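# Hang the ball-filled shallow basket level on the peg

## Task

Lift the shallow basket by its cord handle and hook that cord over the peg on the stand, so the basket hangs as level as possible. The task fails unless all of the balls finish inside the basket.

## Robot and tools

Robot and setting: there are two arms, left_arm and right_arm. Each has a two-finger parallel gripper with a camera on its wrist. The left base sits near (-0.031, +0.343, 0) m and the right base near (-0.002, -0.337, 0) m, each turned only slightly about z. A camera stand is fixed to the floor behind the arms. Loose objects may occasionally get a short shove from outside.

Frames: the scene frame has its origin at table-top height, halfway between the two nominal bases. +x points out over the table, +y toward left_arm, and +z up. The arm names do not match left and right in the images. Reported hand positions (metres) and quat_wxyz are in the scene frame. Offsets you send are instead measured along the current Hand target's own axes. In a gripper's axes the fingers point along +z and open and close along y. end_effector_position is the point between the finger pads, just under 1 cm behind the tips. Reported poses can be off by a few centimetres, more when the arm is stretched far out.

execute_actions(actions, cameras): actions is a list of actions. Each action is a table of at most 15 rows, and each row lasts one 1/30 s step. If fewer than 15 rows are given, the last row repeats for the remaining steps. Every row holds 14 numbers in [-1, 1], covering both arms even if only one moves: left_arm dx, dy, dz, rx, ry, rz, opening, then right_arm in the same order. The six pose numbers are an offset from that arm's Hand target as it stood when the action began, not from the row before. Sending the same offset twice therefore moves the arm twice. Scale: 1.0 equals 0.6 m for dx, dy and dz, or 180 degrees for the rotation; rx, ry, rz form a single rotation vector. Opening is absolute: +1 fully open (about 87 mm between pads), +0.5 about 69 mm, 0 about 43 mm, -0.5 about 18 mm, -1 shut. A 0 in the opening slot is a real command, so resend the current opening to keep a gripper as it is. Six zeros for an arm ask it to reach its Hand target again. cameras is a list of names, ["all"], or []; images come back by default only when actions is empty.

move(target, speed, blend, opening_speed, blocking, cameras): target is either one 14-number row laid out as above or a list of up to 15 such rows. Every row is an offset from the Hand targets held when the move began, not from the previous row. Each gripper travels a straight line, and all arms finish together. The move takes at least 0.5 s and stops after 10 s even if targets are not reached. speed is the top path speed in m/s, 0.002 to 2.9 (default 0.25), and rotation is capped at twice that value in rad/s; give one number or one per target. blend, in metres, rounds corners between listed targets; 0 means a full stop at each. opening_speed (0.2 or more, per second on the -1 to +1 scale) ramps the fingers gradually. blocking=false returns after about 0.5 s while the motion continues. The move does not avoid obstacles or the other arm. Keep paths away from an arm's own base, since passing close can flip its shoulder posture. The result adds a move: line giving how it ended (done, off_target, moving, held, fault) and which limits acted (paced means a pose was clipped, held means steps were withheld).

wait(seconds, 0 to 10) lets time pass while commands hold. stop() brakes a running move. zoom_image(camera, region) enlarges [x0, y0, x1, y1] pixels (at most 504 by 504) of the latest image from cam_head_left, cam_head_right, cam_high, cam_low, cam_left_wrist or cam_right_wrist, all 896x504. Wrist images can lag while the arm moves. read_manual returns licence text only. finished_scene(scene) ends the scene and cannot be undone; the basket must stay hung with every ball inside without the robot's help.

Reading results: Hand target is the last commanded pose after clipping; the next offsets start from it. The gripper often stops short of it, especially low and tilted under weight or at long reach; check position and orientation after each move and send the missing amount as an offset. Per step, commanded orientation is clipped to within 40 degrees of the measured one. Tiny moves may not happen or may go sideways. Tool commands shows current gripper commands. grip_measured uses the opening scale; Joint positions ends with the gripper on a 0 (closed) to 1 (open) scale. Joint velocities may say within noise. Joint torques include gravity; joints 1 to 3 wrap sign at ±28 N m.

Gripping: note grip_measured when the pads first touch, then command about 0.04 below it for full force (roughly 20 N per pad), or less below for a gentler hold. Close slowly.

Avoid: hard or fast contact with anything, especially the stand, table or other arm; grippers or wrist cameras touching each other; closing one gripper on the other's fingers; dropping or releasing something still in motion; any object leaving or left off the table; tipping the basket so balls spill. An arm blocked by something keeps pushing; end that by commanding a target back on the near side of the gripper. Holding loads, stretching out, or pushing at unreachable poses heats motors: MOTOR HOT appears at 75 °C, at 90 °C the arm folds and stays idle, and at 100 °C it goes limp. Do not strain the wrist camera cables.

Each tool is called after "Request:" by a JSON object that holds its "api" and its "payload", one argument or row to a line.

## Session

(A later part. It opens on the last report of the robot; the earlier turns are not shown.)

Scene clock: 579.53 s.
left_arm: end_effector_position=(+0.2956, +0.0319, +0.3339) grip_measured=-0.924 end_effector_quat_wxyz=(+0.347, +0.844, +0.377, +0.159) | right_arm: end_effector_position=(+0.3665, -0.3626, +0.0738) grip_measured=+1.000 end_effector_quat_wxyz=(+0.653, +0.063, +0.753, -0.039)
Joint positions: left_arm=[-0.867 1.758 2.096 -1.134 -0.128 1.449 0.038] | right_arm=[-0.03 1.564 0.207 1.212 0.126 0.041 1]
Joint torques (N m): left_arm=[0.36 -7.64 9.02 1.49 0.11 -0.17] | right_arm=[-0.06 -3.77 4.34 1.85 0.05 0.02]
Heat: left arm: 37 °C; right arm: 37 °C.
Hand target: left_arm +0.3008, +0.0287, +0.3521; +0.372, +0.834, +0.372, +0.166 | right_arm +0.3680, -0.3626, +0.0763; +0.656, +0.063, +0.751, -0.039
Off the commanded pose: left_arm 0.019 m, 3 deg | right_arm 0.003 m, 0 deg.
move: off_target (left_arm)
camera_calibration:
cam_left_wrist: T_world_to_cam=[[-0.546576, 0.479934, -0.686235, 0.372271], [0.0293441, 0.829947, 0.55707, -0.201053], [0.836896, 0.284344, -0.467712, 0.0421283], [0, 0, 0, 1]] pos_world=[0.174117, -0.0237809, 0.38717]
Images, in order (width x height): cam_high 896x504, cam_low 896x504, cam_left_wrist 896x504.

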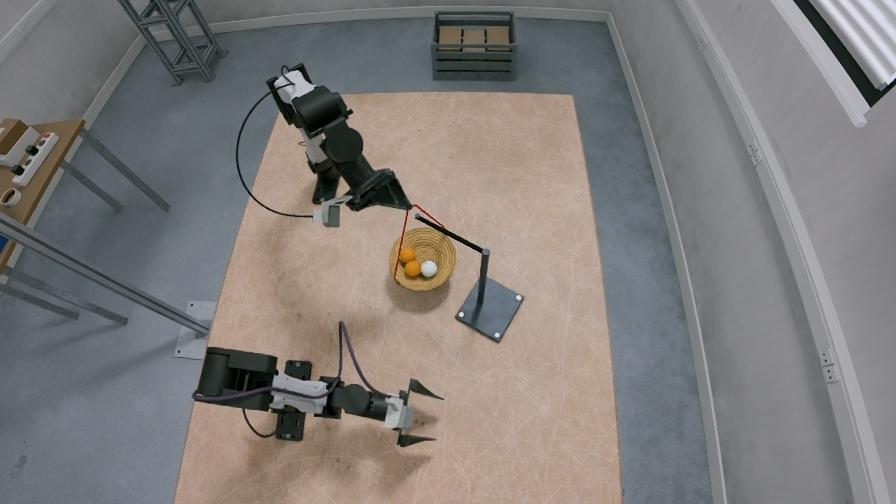

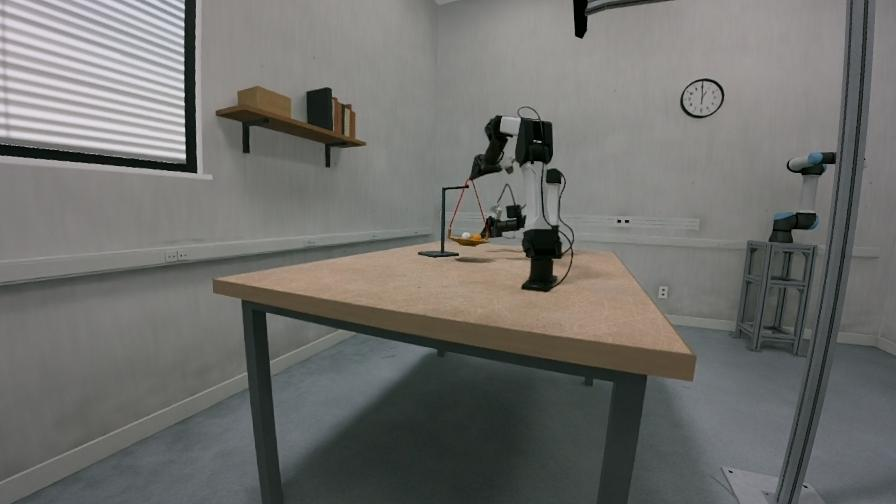

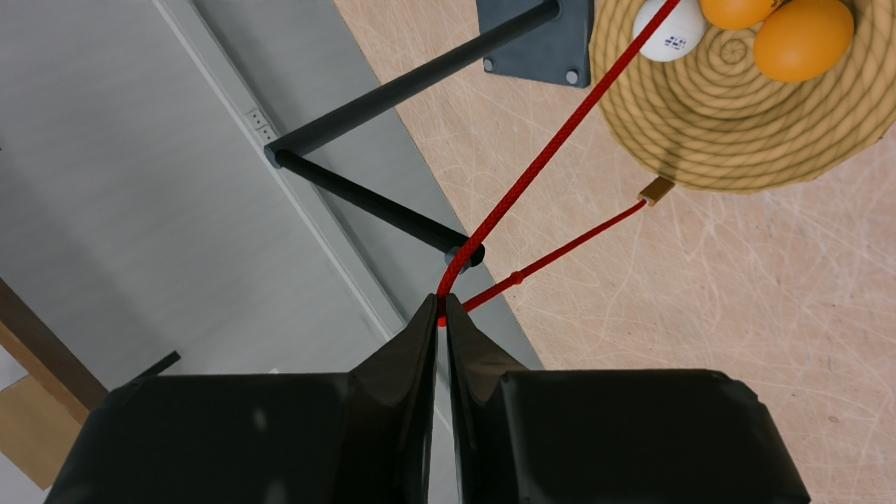

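Request:
{"api": "move", "payload": {
  "target": [0.0101, 0.0316, 0.0351, 0, 0, 0, -1.0, 0, 0, 0, 0, 0, 0, 1.0],
  "speed": 0.04,
  "cameras": ["cam_left_wrist", "cam_high", "cam_low"]
}}

Request:
{"api": "zoom_image", "payload": {
  "camera": "cam_low",
  "region": [410, 160, 530, 280]
}}

Scene clock: 607.70 s.
left_arm: end_effector_position=(+0.3206, +0.0172, +0.3346) grip_measured=-0.924 end_effector_quat_wxyz=(+0.348, +0.843, +0.378, +0.158) | right_arm: end_effector_position=(+0.3665, -0.3626, +0.0738) grip_measured=+1.000 end_effector_quat_wxyz=(+0.653, +0.063, +0.753, -0.039)
Joint positions: left_arm=[-0.837 1.888 2.27 -1.175 -0.106 1.469 0.038] | right_arm=[-0.03 1.564 0.207 1.212 0.126 0.041 1]
Joint torques (N m): left_arm=[0.27 -8.39 8.85 1.58 0.11 -0.18] | right_arm=[-0.05 -3.78 4.33 1.84 0.03 0]
Heat: left arm: 39 °C; right arm: 37 °C.
Hand target: left_arm +0.3260, +0.0142, +0.3522; +0.372, +0.834, +0.372, +0.166 | right_arm +0.3680, -0.3626, +0.0763; +0.656, +0.063, +0.751, -0.039
Off the commanded pose: left_arm 0.019 m, 3 deg | right_arm 0.003 m, 0 deg.
move: off_target (left_arm)
camera_calibration:
cam_left_wrist: T_world_to_cam=[[-0.54716, 0.478833, -0.686539, 0.39373], [0.0295815, 0.83076, 0.555845, -0.189574], [0.836505, 0.283827, -0.468723, 0.026208], [0, 0, 0, 1]] pos_world=[0.199118, -0.0384791, 0.387969]
Images, in order (width x height): cam_high 896x504, cam_low 896x504, cam_left_wrist 896x504.

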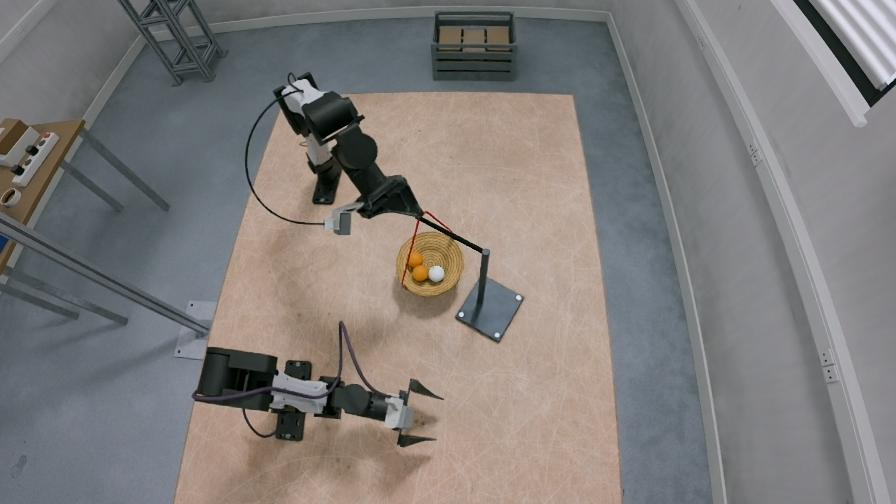

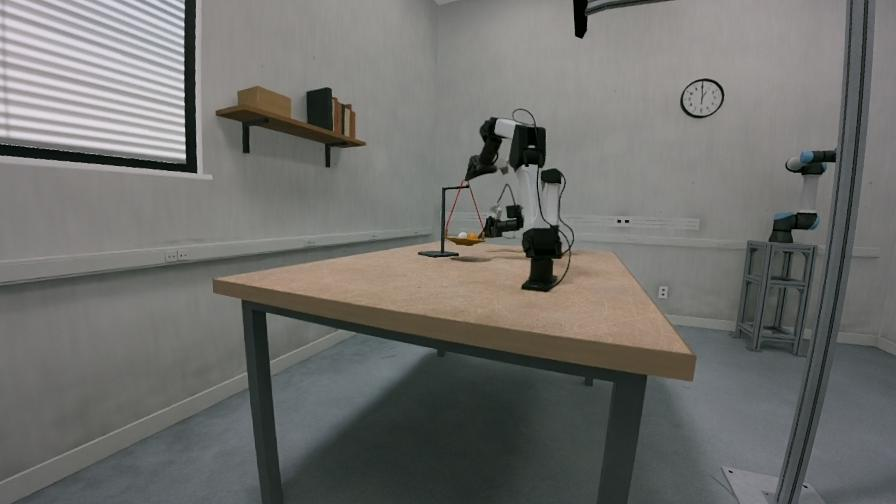

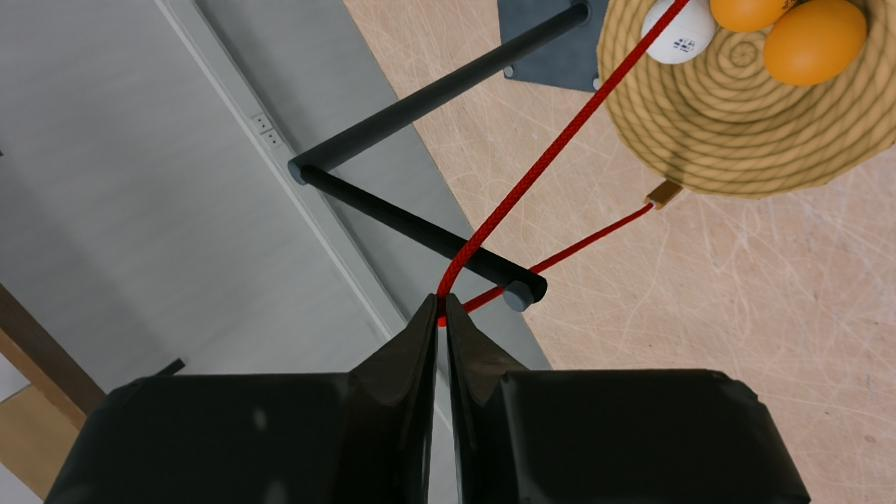

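Scaled by 4.200 from the camera's 896x504 image, which has a finer 1280x720 frame.

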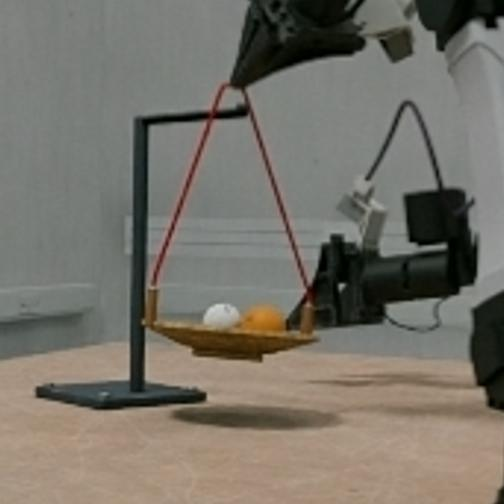

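Request:
{"api": "zoom_image", "payload": {
  "camera": "cam_left_wrist",
  "region": [270, 130, 590, 330]
}}

Scaled by 1.575 from the camera's 896x504 image, which has a finer 1280x720 frame.

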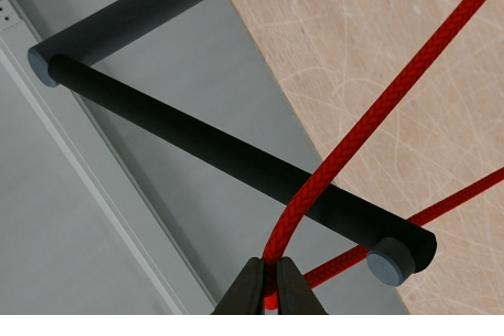

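Request:
{"api": "move", "payload": {
  "target": [0.02, 0, 0, 0, 0, 0, -1.0, 0, 0, 0, 0, 0, 0, 1.0],
  "speed": 0.04,
  "cameras": ["cam_left_wrist", "cam_low"]
}}

Request:
{"api": "zoom_image", "payload": {
  "camera": "cam_low",
  "region": [430, 170, 510, 250]
}}

Request:
{"api": "zoom_image", "payload": {
  "camera": "cam_left_wrist",
  "region": [270, 130, 590, 330]
}}

Scene clock: 758.27 s.
left_arm: end_effector_position=(+0.3296, +0.0257, +0.3342) grip_measured=-0.924 end_effector_quat_wxyz=(+0.347, +0.843, +0.379, +0.158) | right_arm: end_effector_position=(+0.3665, -0.3626, +0.0738) grip_measured=+1.000 end_effector_quat_wxyz=(+0.653, +0.063, +0.753, -0.039)
Joint positions: left_arm=[-0.803 1.888 2.27 -1.176 -0.083 1.491 0.038] | right_arm=[-0.03 1.564 0.207 1.212 0.126 0.041 1]
Joint torques (N m): left_arm=[0.29 -9.14 8.08 1.56 0.19 -0.2] | right_arm=[-0.08 -3.75 4.31 1.84 0.05 0.01]
Heat: left arm: 43 °C; right arm: 38 °C.
Hand target: left_arm +0.3341, +0.0232, +0.3522; +0.372, +0.834, +0.372, +0.166 | right_arm +0.3680, -0.3626, +0.0763; +0.656, +0.063, +0.751, -0.039
Off the commanded pose: left_arm 0.019 m, 3 deg | right_arm 0.003 m, 0 deg.
move: off_target (left_arm)
camera_calibration:
cam_left_wrist: T_world_to_cam=[[-0.550122, 0.478474, -0.684419, 0.394653], [0.0290153, 0.830037, 0.556953, -0.196856], [0.83458, 0.286533, -0.470505, 0.0172535], [0, 0, 0, 1]] pos_world=[0.20842, -0.0303772, 0.387865]
Images, in order (width x height): cam_low 896x504, cam_left_wrist 896x504.

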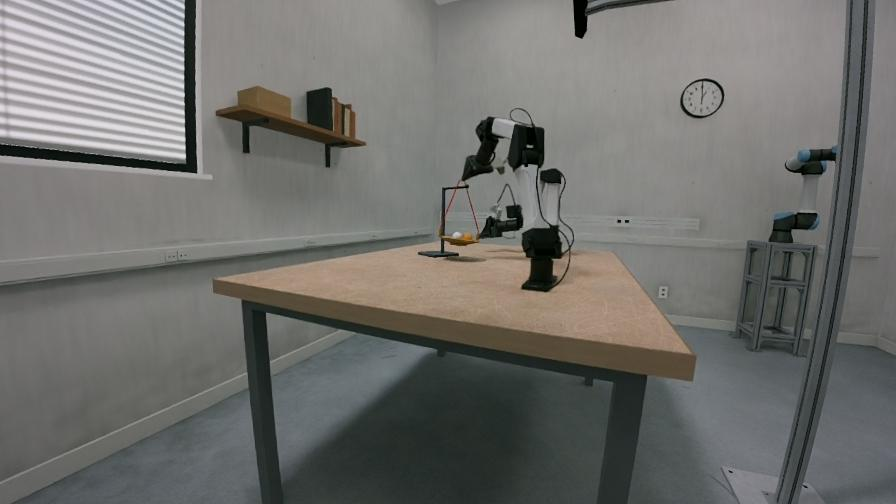

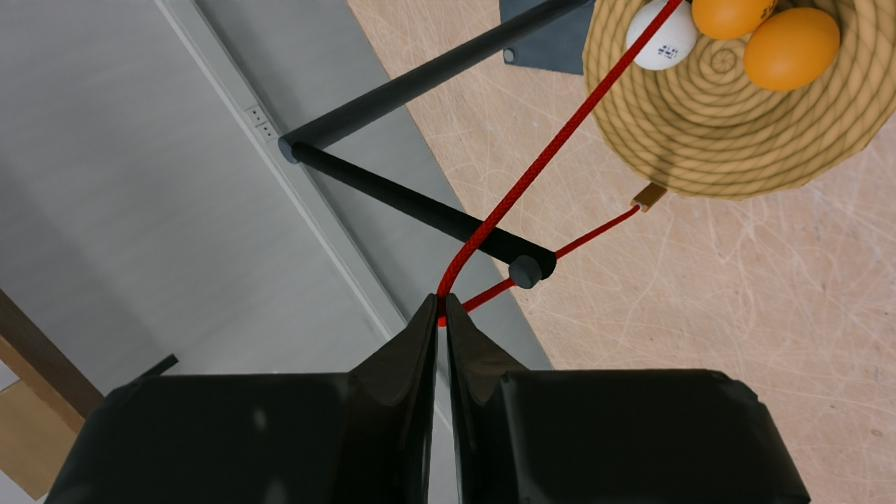

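Scaled by 6.300 from the camera's 896x504 image, which has a finer 1280x720 frame.

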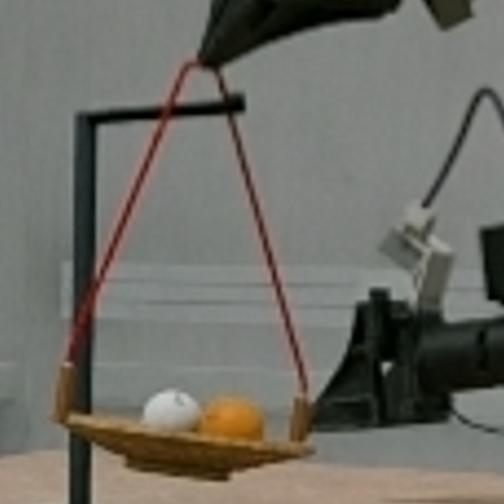

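Scaled by 1.575 from the camera's 896x504 image, which has a finer 1280x720 frame.

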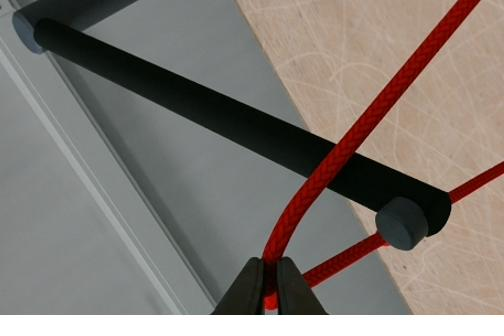

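Request:
{"api": "move", "payload": {
  "target": [0, -0.0149, 0.0134, 0, 0, 0, -1.0, 0, 0, 0, 0, 0, 0, 1.0],
  "speed": 0.03,
  "cameras": ["cam_left_wrist", "cam_low"]
}}

Request:
{"api": "zoom_image", "payload": {
  "camera": "cam_low",
  "region": [430, 170, 510, 250]
}}

Request:
{"api": "zoom_image", "payload": {
  "camera": "cam_left_wrist",
  "region": [270, 130, 590, 330]
}}

Scene clock: 780.83 s.
left_arm: end_effector_position=(+0.3339, +0.0203, +0.3158) grip_measured=-0.924 end_effector_quat_wxyz=(+0.339, +0.847, +0.379, +0.154) | right_arm: end_effector_position=(+0.3665, -0.3626, +0.0738) grip_measured=+1.000 end_effector_quat_wxyz=(+0.653, +0.063, +0.753, -0.039)
Joint positions: left_arm=[-0.803 1.886 2.195 -1.119 -0.081 1.493 0.038] | right_arm=[-0.03 1.564 0.207 1.212 0.126 0.041 1]
Joint torques (N m): left_arm=[0.31 -12.97 5.24 1.69 0.18 -0.18] | right_arm=[-0.02 -3.74 4.38 1.85 0.04 0.02]
Heat: left arm: 42 °C; right arm: 38 °C.
Hand target: left_arm +0.3341, +0.0233, +0.3402; +0.372, +0.834, +0.372, +0.166 | right_arm +0.3680, -0.3626, +0.0763; +0.656, +0.063, +0.751, -0.039
Off the commanded pose: left_arm 0.025 m, 4 deg | right_arm 0.003 m, 0 deg.
move: off_target (left_arm)
camera_calibration:
cam_left_wrist: T_world_to_cam=[[-0.556733, 0.488623, -0.671785, 0.385081], [0.0380203, 0.822847, 0.56699, -0.188336], [0.829821, 0.290121, -0.476684, 0.01002], [0, 0, 0, 1]] pos_world=[0.213233, -0.0360946, 0.370252]
Images, in order (width x height): cam_low 896x504, cam_left_wrist 896x504.

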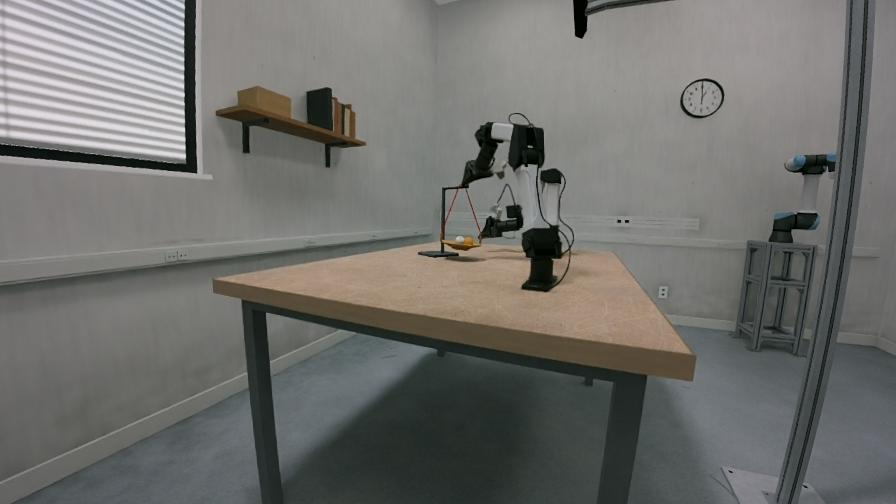

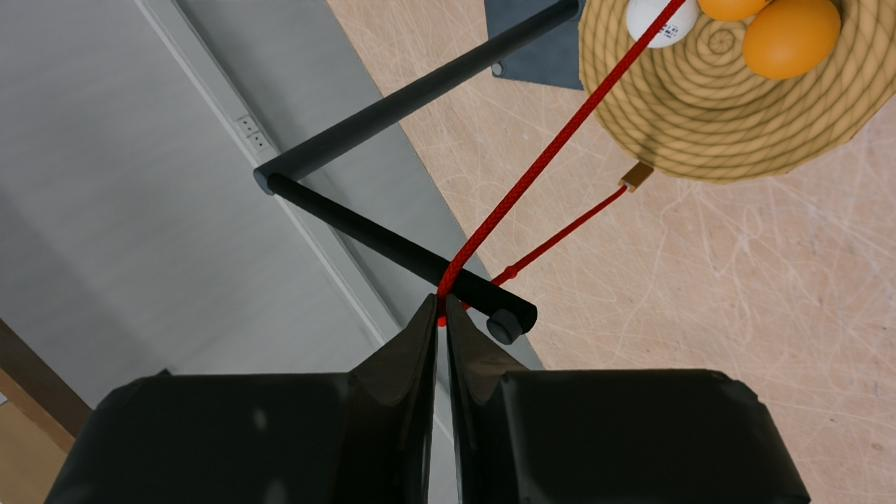

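Scaled by 6.300 from the camera's 896x504 image, which has a finer 1280x720 frame.

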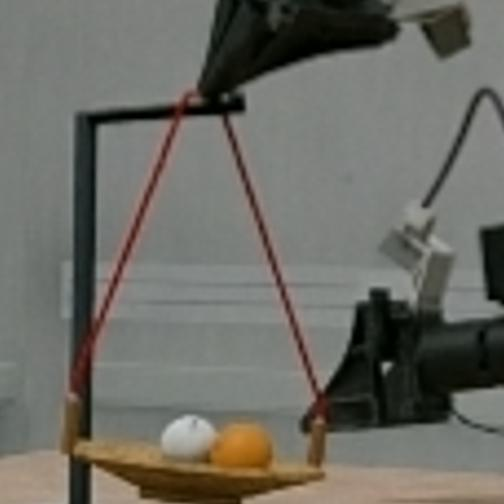

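Scaled by 1.575 from the camera's 896x504 image, which has a finer 1280x720 frame.

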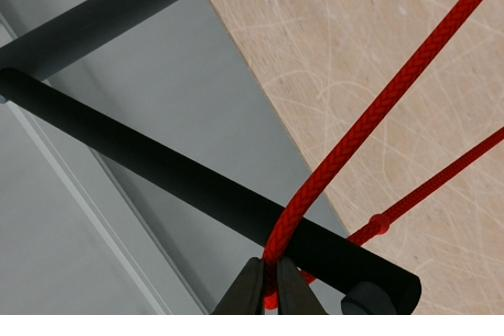

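Request:
{"api": "move", "payload": {
  "target": [0.0085, 0, 0, 0, 0, 0, -1.0, 0, 0, 0, 0, 0, 0, 1.0],
  "speed": 0.03,
  "cameras": ["cam_left_wrist", "cam_low"]
}}

Request:
{"api": "zoom_image", "payload": {
  "camera": "cam_low",
  "region": [430, 170, 510, 250]
}}

Request:
{"api": "zoom_image", "payload": {
  "camera": "cam_left_wrist",
  "region": [270, 130, 590, 330]
}}

Scene clock: 818.97 s.
left_arm: end_effector_position=(+0.3362, +0.0217, +0.3158) grip_measured=-0.924 end_effector_quat_wxyz=(+0.341, +0.848, +0.378, +0.152) | right_arm: end_effector_position=(+0.3665, -0.3626, +0.0738) grip_measured=+1.000 end_effector_quat_wxyz=(+0.653, +0.063, +0.753, -0.039)
Joint positions: left_arm=[-0.793 1.886 2.195 -1.117 -0.066 1.501 0.038] | right_arm=[-0.03 1.564 0.207 1.212 0.126 0.041 1]
Joint velocities: left_arm=[within noise] | right_arm=[0.012 -0.012 -0.022 -0.066 0.022 0.154 0]
Joint torques (N m): left_arm=[0.59 -13.08 4.93 1.68 0.07 -0.19] | right_arm=[-0.06 -3.74 4.38 1.84 0.04 0]
Heat: left arm: 43 °C; right arm: 38 °C.
Hand target: left_arm +0.3374, +0.0270, +0.3402; +0.372, +0.834, +0.372, +0.166 | right_arm +0.3680, -0.3626, +0.0763; +0.656, +0.063, +0.751, -0.039
Off the commanded pose: left_arm 0.025 m, 4 deg | right_arm 0.003 m, 0 deg.
move: off_target (left_arm)
camera_calibration:
cam_left_wrist: T_world_to_cam=[[-0.556115, 0.489011, -0.672015, 0.385477], [0.0440148, 0.824774, 0.563747, -0.190527], [0.829939, 0.28393, -0.480193, 0.00893765], [0, 0, 0, 1]] pos_world=[0.215338, -0.0338982, 0.370747]
Images, in order (width x height): cam_low 896x504, cam_left_wrist 896x504.

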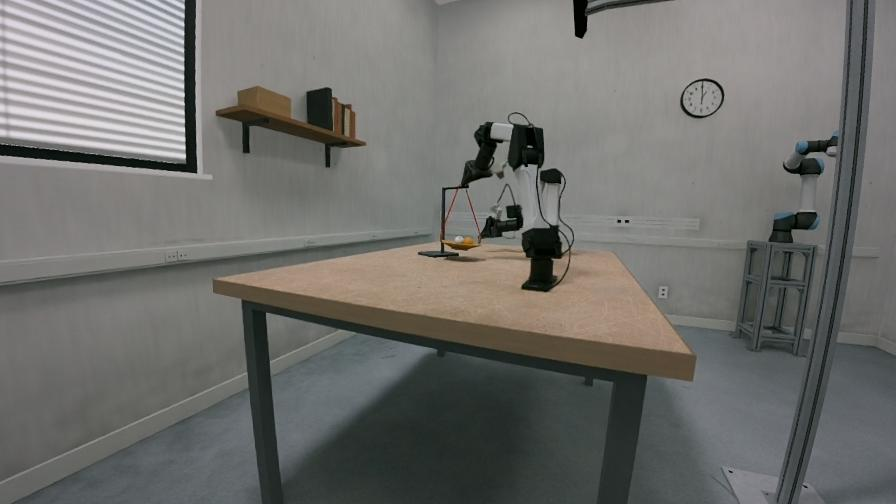

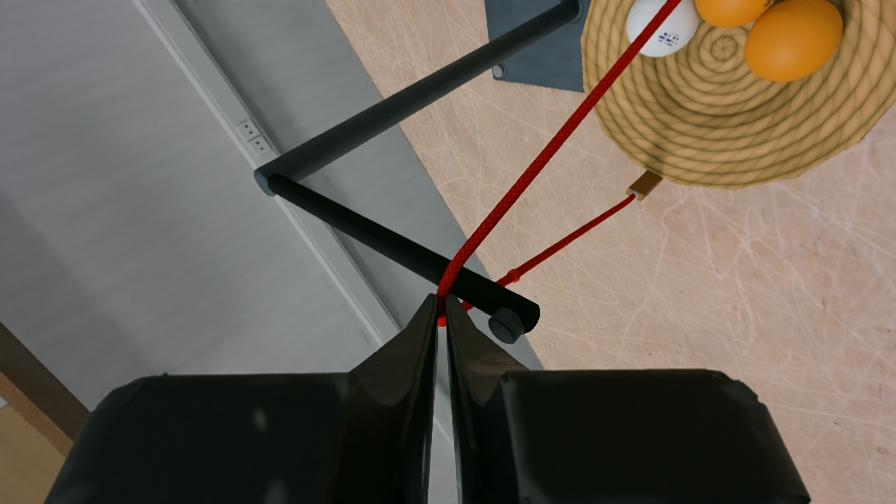

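Scaled by 6.300 from the camera's 896x504 image, which has a finer 1280x720 frame.

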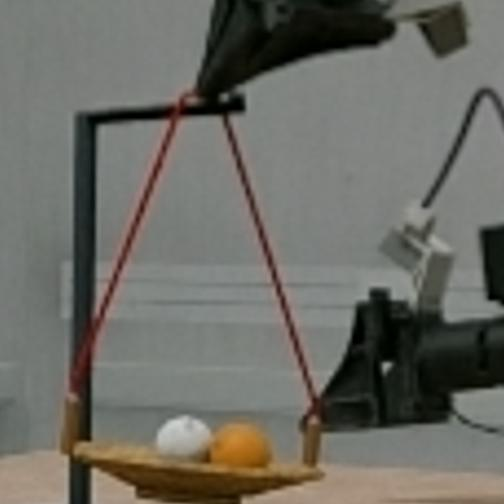

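Scaled by 1.575 from the camera's 896x504 image, which has a finer 1280x720 frame.

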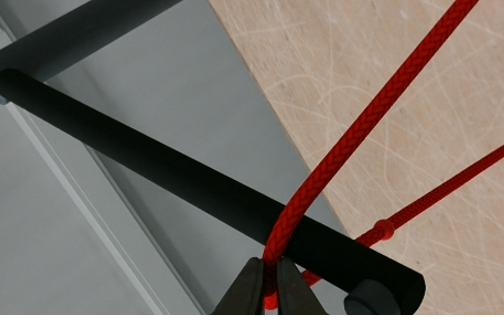

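Request:
{"api": "move", "payload": {
  "target": [0.004, 0, 0, 0, 0, 0, -1.0, 0, 0, 0, 0, 0, 0, 1.0],
  "speed": 0.03,
  "cameras": ["cam_left_wrist", "cam_low"]
}}

Request:
{"api": "zoom_image", "payload": {
  "camera": "cam_low",
  "region": [430, 170, 510, 250]
}}

Scene clock: 862.13 s.
left_arm: end_effector_position=(+0.3372, +0.0222, +0.3157) grip_measured=-0.924 end_effector_quat_wxyz=(+0.342, +0.848, +0.377, +0.150) | right_arm: end_effector_position=(+0.3665, -0.3626, +0.0738) grip_measured=+1.000 end_effector_quat_wxyz=(+0.653, +0.063, +0.753, -0.039)
Joint positions: left_arm=[-0.787 1.886 2.195 -1.117 -0.058 1.505 0.038] | right_arm=[-0.03 1.564 0.207 1.212 0.126 0.041 1]
Joint torques (N m): left_arm=[0.58 -13.16 4.72 1.69 0.07 -0.19] | right_arm=[-0.02 -3.77 4.4 1.84 0.03 0.01]
Heat: left arm: 46 °C; right arm: 38 °C.
Hand target: left_arm +0.3391, +0.0288, +0.3403; +0.372, +0.834, +0.372, +0.166 | right_arm +0.3680, -0.3626, +0.0763; +0.656, +0.063, +0.751, -0.039
Off the commanded pose: left_arm 0.025 m, 4 deg | right_arm 0.003 m, 0 deg.
move: off_target (left_arm)
camera_calibration:
cam_left_wrist: T_world_to_cam=[[-0.555784, 0.489213, -0.672141, 0.385679], [0.048005, 0.826054, 0.561543, -0.191647], [0.829939, 0.279831, -0.482593, 0.00869158], [0, 0, 0, 1]] pos_world=[0.216341, -0.0328005, 0.371043]
Images, in order (width x height): cam_low 896x504, cam_left_wrist 896x504.

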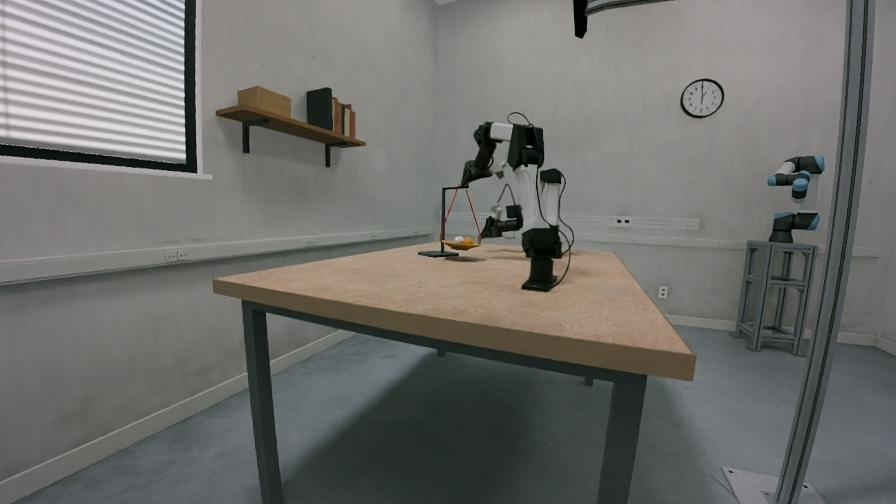

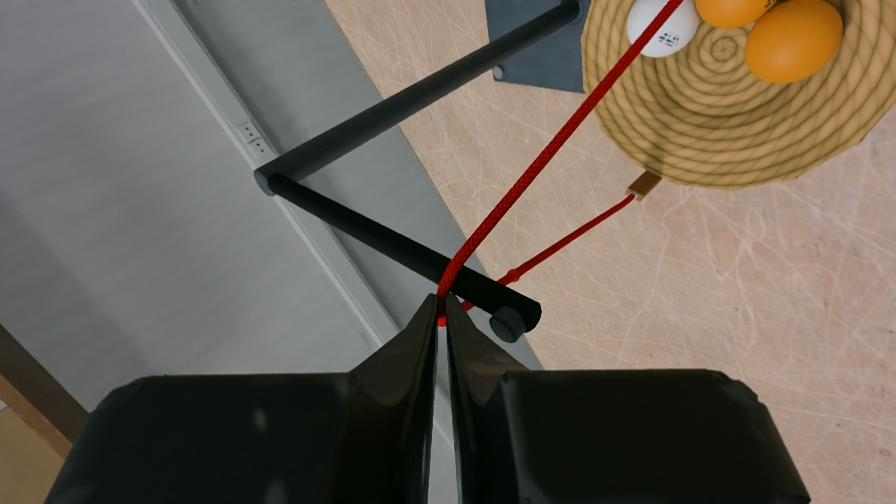

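Scaled by 6.300 from the camera's 896x504 image, which has a finer 1280x720 frame.

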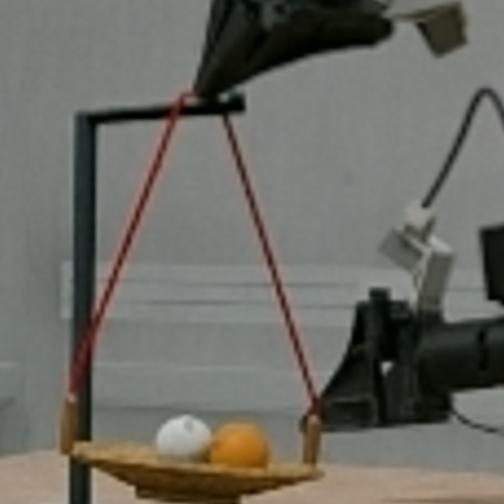

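Request:
{"api": "move", "payload": {
  "target": [0, 0, 0, 0, 0, 0, -0.7, 0, 0, 0, 0, 0, 0, 1.0],
  "speed": 0.03,
  "opening_speed": 0.25,
  "cameras": ["cam_left_wrist", "cam_low"]
}}

Request:
{"api": "zoom_image", "payload": {
  "camera": "cam_low",
  "region": [430, 170, 510, 250]
}}

Request:
{"api": "zoom_image", "payload": {
  "camera": "cam_left_wrist",
  "region": [350, 180, 590, 330]
}}

Scene clock: 883.97 s.
left_arm: end_effector_position=(+0.3399, +0.0228, +0.3234) grip_measured=-0.700 end_effector_quat_wxyz=(+0.353, +0.843, +0.375, +0.156) | right_arm: end_effector_position=(+0.3665, -0.3626, +0.0738) grip_measured=+1.000 end_effector_quat_wxyz=(+0.653, +0.063, +0.753, -0.039)
Joint positions: left_arm=[-0.782 1.877 2.195 -1.097 -0.058 1.51 0.15] | right_arm=[-0.03 1.564 0.207 1.212 0.126 0.041 1]
Joint torques (N m): left_arm=[0.44 -12.08 4.97 1.53 0.07 -0.22] | right_arm=[-0.08 -3.71 4.38 1.85 0.03 0.02]
Heat: left arm: 47 °C; right arm: 38 °C.
Hand target: left_arm +0.3391, +0.0288, +0.3402; +0.372, +0.834, +0.372, +0.166 | right_arm +0.3680, -0.3626, +0.0763; +0.656, +0.063, +0.751, -0.039
Off the commanded pose: left_arm 0.018 m, 3 deg | right_arm 0.003 m, 0 deg.
move: off_target (left_arm)
camera_calibration:
cam_left_wrist: T_world_to_cam=[[-0.541764, 0.475625, -0.693017, 0.394368], [0.0349188, 0.836523, 0.546818, -0.187603], [0.839805, 0.272047, -0.469807, 0.00272424], [0, 0, 0, 1]] pos_world=[0.217918, -0.0313787, 0.377168]
Images, in order (width x height): cam_low 896x504, cam_left_wrist 896x504.

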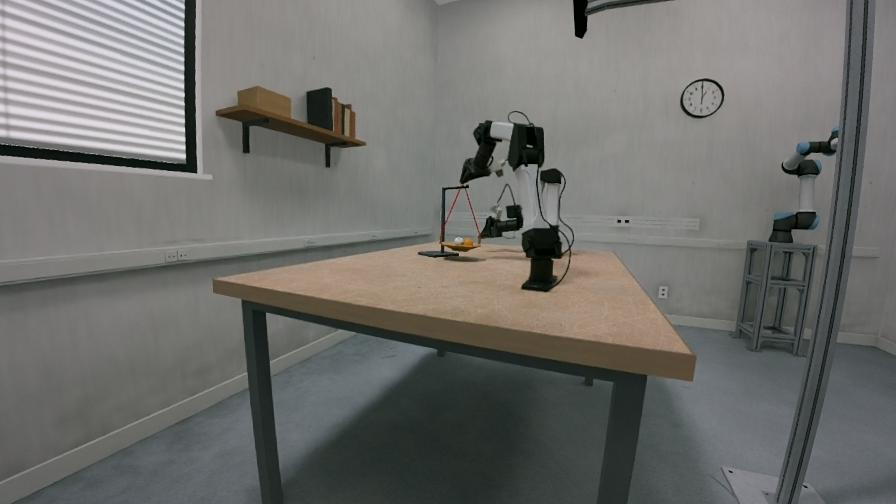

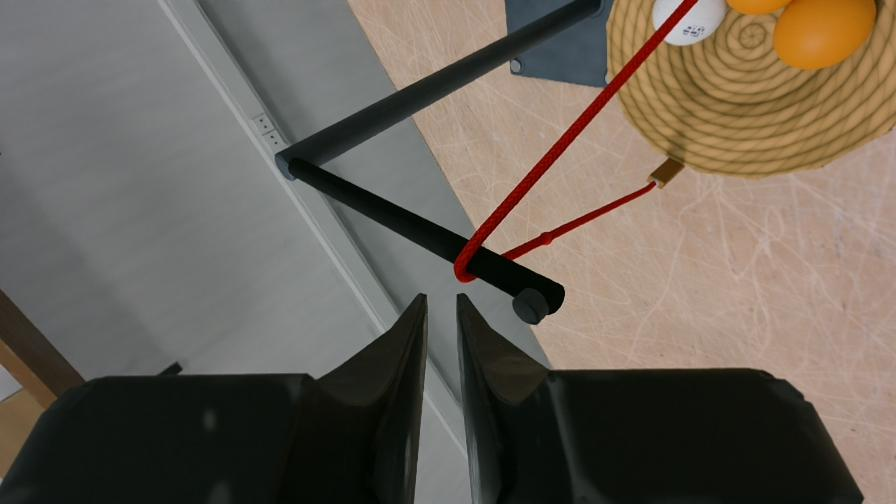

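Scaled by 6.300 from the camera's 896x504 image, which has a finer 1280x720 frame.

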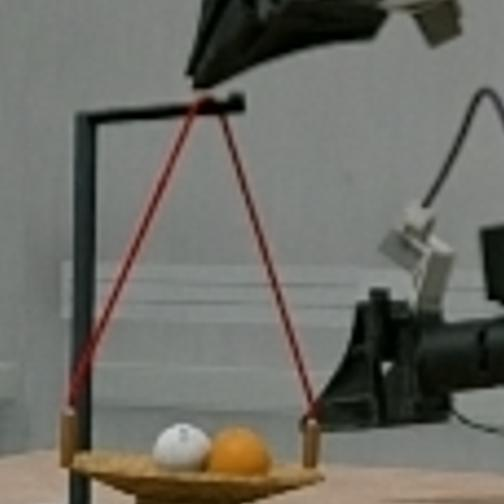

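Scaled by 2.100 from the camera's 896x504 image, which has a finer 1280x720 frame.

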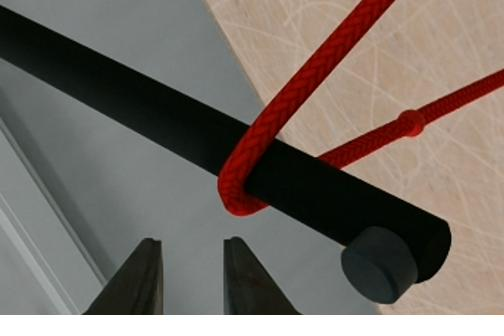

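Request:
{"api": "move", "payload": {
  "target": [0, -0.0099, 0.0089, 0, 0, 0, -0.7, 0, 0, 0, 0, 0, 0, 1.0],
  "speed": 0.03,
  "cameras": ["cam_left_wrist", "cam_low"]
}}

Request:
{"api": "zoom_image", "payload": {
  "camera": "cam_left_wrist",
  "region": [350, 180, 590, 330]
}}

Request:
{"api": "zoom_image", "payload": {
  "camera": "cam_low",
  "region": [430, 170, 510, 250]
}}

Scene clock: 922.93 s.
left_arm: end_effector_position=(+0.3399, +0.0228, +0.3153) grip_measured=-0.700 end_effector_quat_wxyz=(+0.353, +0.843, +0.375, +0.155) | right_arm: end_effector_position=(+0.3665, -0.3626, +0.0738) grip_measured=+1.000 end_effector_quat_wxyz=(+0.653, +0.063, +0.753, -0.039)
Joint positions: left_arm=[-0.782 1.854 2.127 -1.053 -0.058 1.51 0.15] | right_arm=[-0.03 1.564 0.207 1.212 0.126 0.041 1]
Joint torques (N m): left_arm=[0.31 -12.21 4.9 1.57 0.09 -0.25] | right_arm=[-0.03 -3.79 4.34 1.84 0.05 0.01]
Heat: left arm: 43 °C; right arm: 38 °C.
Hand target: left_arm +0.3391, +0.0288, +0.3323; +0.372, +0.834, +0.372, +0.166 | right_arm +0.3680, -0.3626, +0.0763; +0.656, +0.063, +0.751, -0.039
Off the commanded pose: left_arm 0.018 m, 3 deg | right_arm 0.003 m, 0 deg.
move: off_target (left_arm)
camera_calibration:
cam_left_wrist: T_world_to_cam=[[-0.541877, 0.476324, -0.692449, 0.388523], [0.0352942, 0.836064, 0.547495, -0.183464], [0.839717, 0.272235, -0.469855, -0.00108527], [0, 0, 0, 1]] pos_world=[0.217918, -0.0313799, 0.368968]
Images, in order (width x height): cam_low 896x504, cam_left_wrist 896x504.

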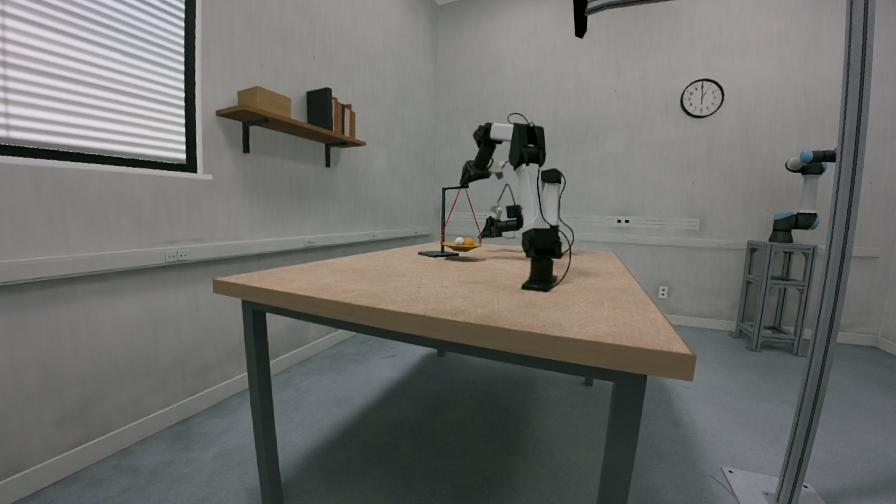

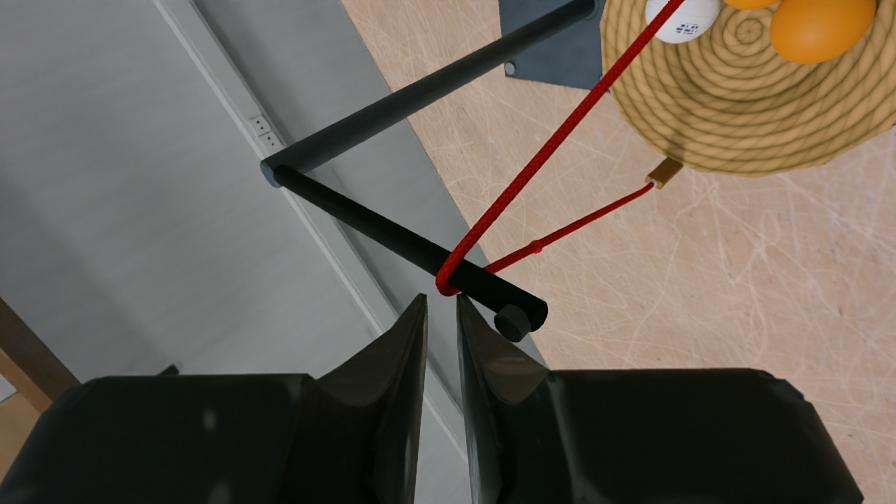

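Scaled by 2.100 from the camera's 896x504 image, which has a finer 1280x720 frame.

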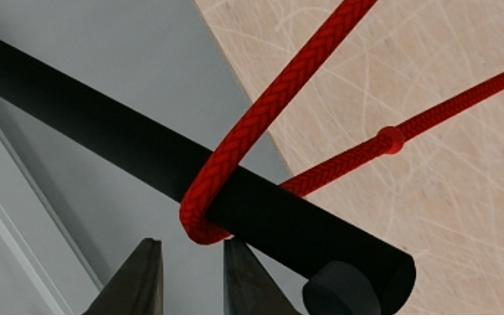

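Scaled by 6.300 from the camera's 896x504 image, which has a finer 1280x720 frame.

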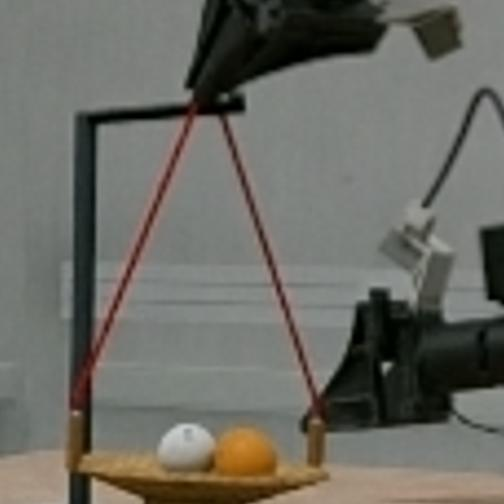

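Request:
{"api": "move", "payload": {
  "target": [-0.0133, -0.0037, 0.0033, 0, 0, 0, -0.7, 0, 0, 0, 0, 0, 0, 1.0],
  "speed": 0.03,
  "cameras": ["cam_left_wrist"]
}}

Request:
{"api": "zoom_image", "payload": {
  "camera": "cam_left_wrist",
  "region": [350, 180, 590, 330]
}}

Scene clock: 939.13 s.
left_arm: end_effector_position=(+0.3391, +0.0209, +0.3142) grip_measured=-0.700 end_effector_quat_wxyz=(+0.354, +0.843, +0.373, +0.160) | right_arm: end_effector_position=(+0.3665, -0.3626, +0.0738) grip_measured=+1.000 end_effector_quat_wxyz=(+0.653, +0.063, +0.753, -0.039)
Joint positions: left_arm=[-0.79 1.849 2.11 -1.037 -0.07 1.51 0.15] | right_arm=[-0.03 1.564 0.207 1.212 0.126 0.041 1]
Joint torques (N m): left_arm=[-0.96 -12.04 5 1.53 0.01 -0.39] | right_arm=[-0.08 -3.74 4.33 1.85 0.05 0.01]
Heat: left arm: 43 °C; right arm: 38 °C.
Hand target: left_arm +0.3337, +0.0229, +0.3293; +0.372, +0.834, +0.372, +0.166 | right_arm +0.3680, -0.3626, +0.0763; +0.656, +0.063, +0.751, -0.039
Off the commanded pose: left_arm 0.016 m, 2 deg | right_arm 0.003 m, 0 deg.
move: off_target (left_arm)
camera_calibration:
cam_left_wrist: T_world_to_cam=[[-0.535872, 0.477858, -0.696055, 0.387257], [0.030035, 0.834685, 0.549907, -0.180283], [0.843765, 0.273774, -0.461637, -0.00435343], [0, 0, 0, 1]] pos_world=[0.216608, -0.0333821, 0.366682]
Images, in order (width x height): cam_left_wrist 896x504.

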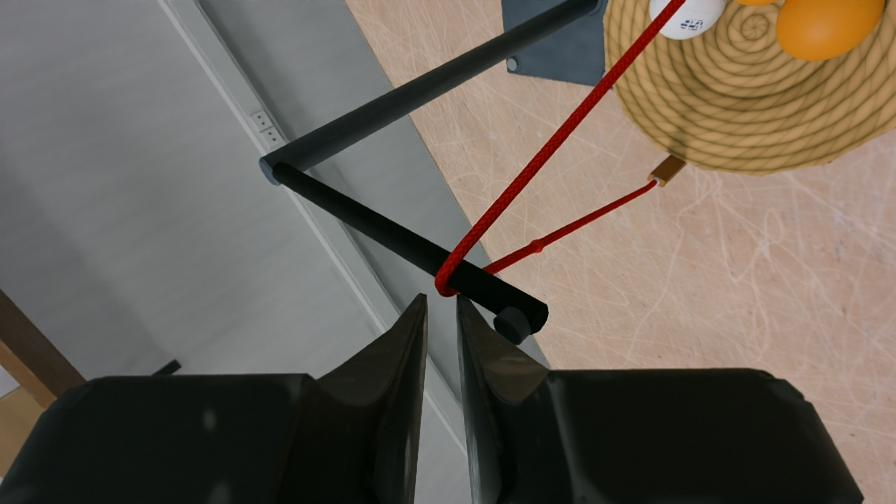

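Scaled by 2.100 from the camera's 896x504 image, which has a finer 1280x720 frame.

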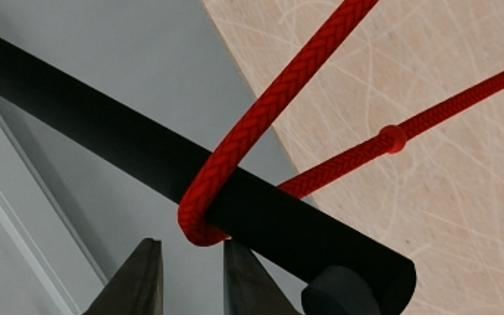

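Request:
{"api": "move", "payload": {
  "target": [0, -0.0012, 0.0011, 0, 0, 0, -1.0, 0, 0, 0, 0, 0, 0, 1.0],
  "speed": 0.03,
  "opening_speed": 0.8,
  "cameras": ["cam_left_wrist"]
}}

Request:
{"api": "zoom_image", "payload": {
  "camera": "cam_left_wrist",
  "region": [350, 180, 590, 330]
}}

Scene clock: 948.97 s.
left_arm: end_effector_position=(+0.3390, +0.0217, +0.3135) grip_measured=-1.000 end_effector_quat_wxyz=(+0.353, +0.843, +0.374, +0.161) | right_arm: end_effector_position=(+0.3665, -0.3626, +0.0738) grip_measured=+1.000 end_effector_quat_wxyz=(+0.653, +0.063, +0.753, -0.039)
Joint positions: left_arm=[-0.79 1.846 2.102 -1.033 -0.072 1.51 0] | right_arm=[-0.03 1.564 0.207 1.212 0.126 0.041 1]
Joint torques (N m): left_arm=[-0.92 -11.88 4.86 1.57 0.08 -0.42] | right_arm=[-0.09 -3.75 4.37 1.84 0.04 0.02]
Heat: left arm: 43 °C; right arm: 38 °C.
Hand target: left_arm +0.3338, +0.0229, +0.3282; +0.372, +0.834, +0.372, +0.166 | right_arm +0.3680, -0.3626, +0.0763; +0.656, +0.063, +0.751, -0.039
Off the commanded pose: left_arm 0.016 m, 2 deg | right_arm 0.003 m, 0 deg.
move: off_target (left_arm)
camera_calibration:
cam_left_wrist: T_world_to_cam=[[-0.536214, 0.47813, -0.695605, 0.386358], [0.0280351, 0.83373, 0.55146, -0.18029], [0.843616, 0.2762, -0.460462, -0.00519437], [0, 0, 0, 1]] pos_world=[0.216607, -0.0329814, 0.365783]
Images, in order (width x height): cam_left_wrist 896x504.

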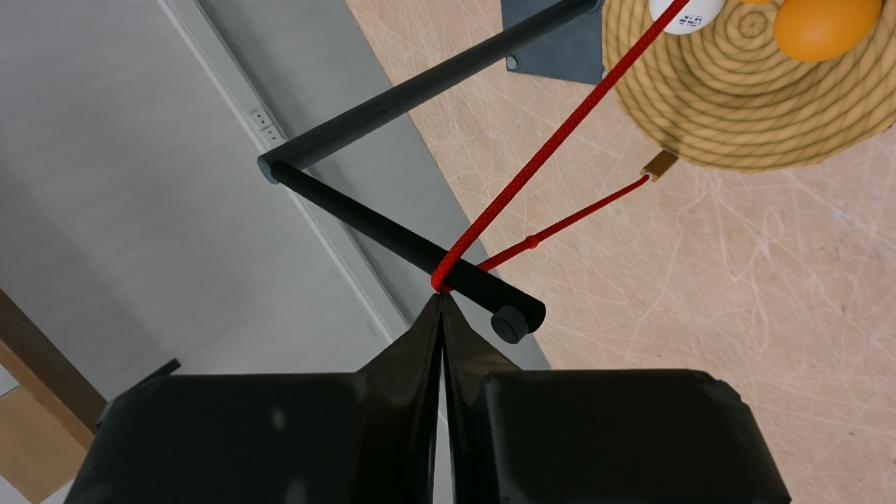

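Scaled by 2.100 from the camera's 896x504 image, which has a finer 1280x720 frame.

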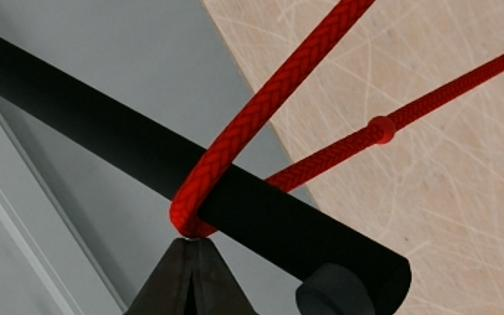

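Request:
{"api": "move", "payload": {
  "target": [
    [0, 0, 0, 0, 0, 0, -0.7, 0, 0, 0, 0, 0, 0, 1.0],
    [0, 0, 0.0115, 0, 0, 0, -0.7, 0, 0, 0, 0, 0, 0, 1.0]
  ],
  "speed": 0.03,
  "opening_speed": 0.8,
  "cameras": ["cam_left_wrist"]
}}

Request:
{"api": "zoom_image", "payload": {
  "camera": "cam_left_wrist",
  "region": [350, 180, 590, 330]
}}

Scene clock: 969.83 s.
left_arm: end_effector_position=(+0.3407, +0.0199, +0.3141) grip_measured=-0.700 end_effector_quat_wxyz=(+0.357, +0.841, +0.373, +0.162) | right_arm: end_effector_position=(+0.3665, -0.3626, +0.0738) grip_measured=+1.000 end_effector_quat_wxyz=(+0.653, +0.063, +0.753, -0.039)
Joint positions: left_arm=[-0.79 1.846 2.097 -1.018 -0.072 1.51 0.15] | right_arm=[-0.03 1.564 0.207 1.212 0.126 0.041 1]
Joint torques (N m): left_arm=[-0.65 -10.92 4.96 1.55 0.06 -0.39] | right_arm=[-0.05 -3.77 4.36 1.84 0.04 0.02]
Heat: left arm: 46 °C; right arm: 38 °C.
Hand target: left_arm +0.3376, +0.0194, +0.3236; +0.372, +0.834, +0.372, +0.166 | right_arm +0.3680, -0.3626, +0.0763; +0.656, +0.063, +0.751, -0.039
Off the commanded pose: left_arm 0.010 m, 2 deg | right_arm 0.003 m, 0 deg.
move: done
camera_calibration:
cam_left_wrist: T_world_to_cam=[[-0.531364, 0.472813, -0.702923, 0.389299], [0.0241685, 0.837879, 0.54532, -0.176048], [0.846799, 0.272775, -0.456646, -0.00801277], [0, 0, 0, 1]] pos_world=[0.217899, -0.0343731, 0.365991]
Images, in order (width x height): cam_left_wrist 896x504.

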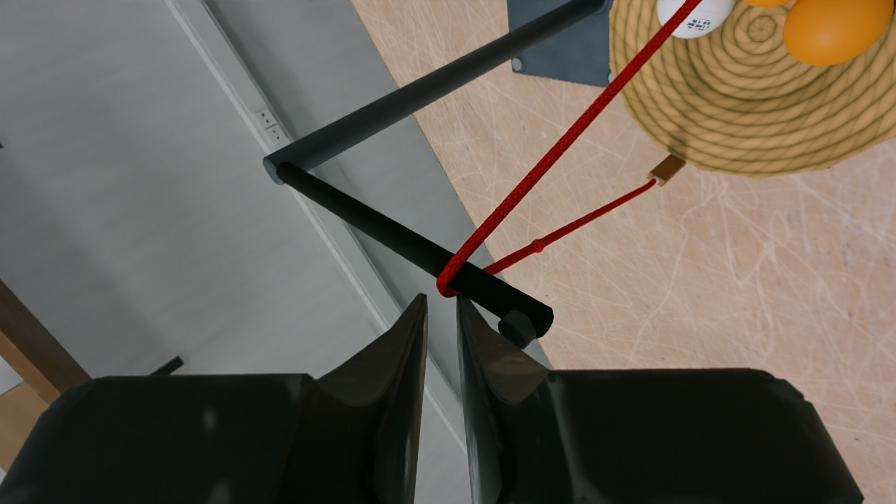

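Scaled by 2.100 from the camera's 896x504 image, which has a finer 1280x720 frame.

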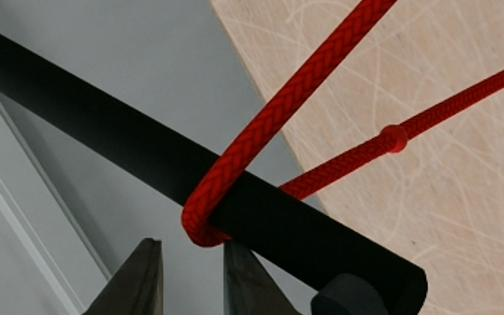

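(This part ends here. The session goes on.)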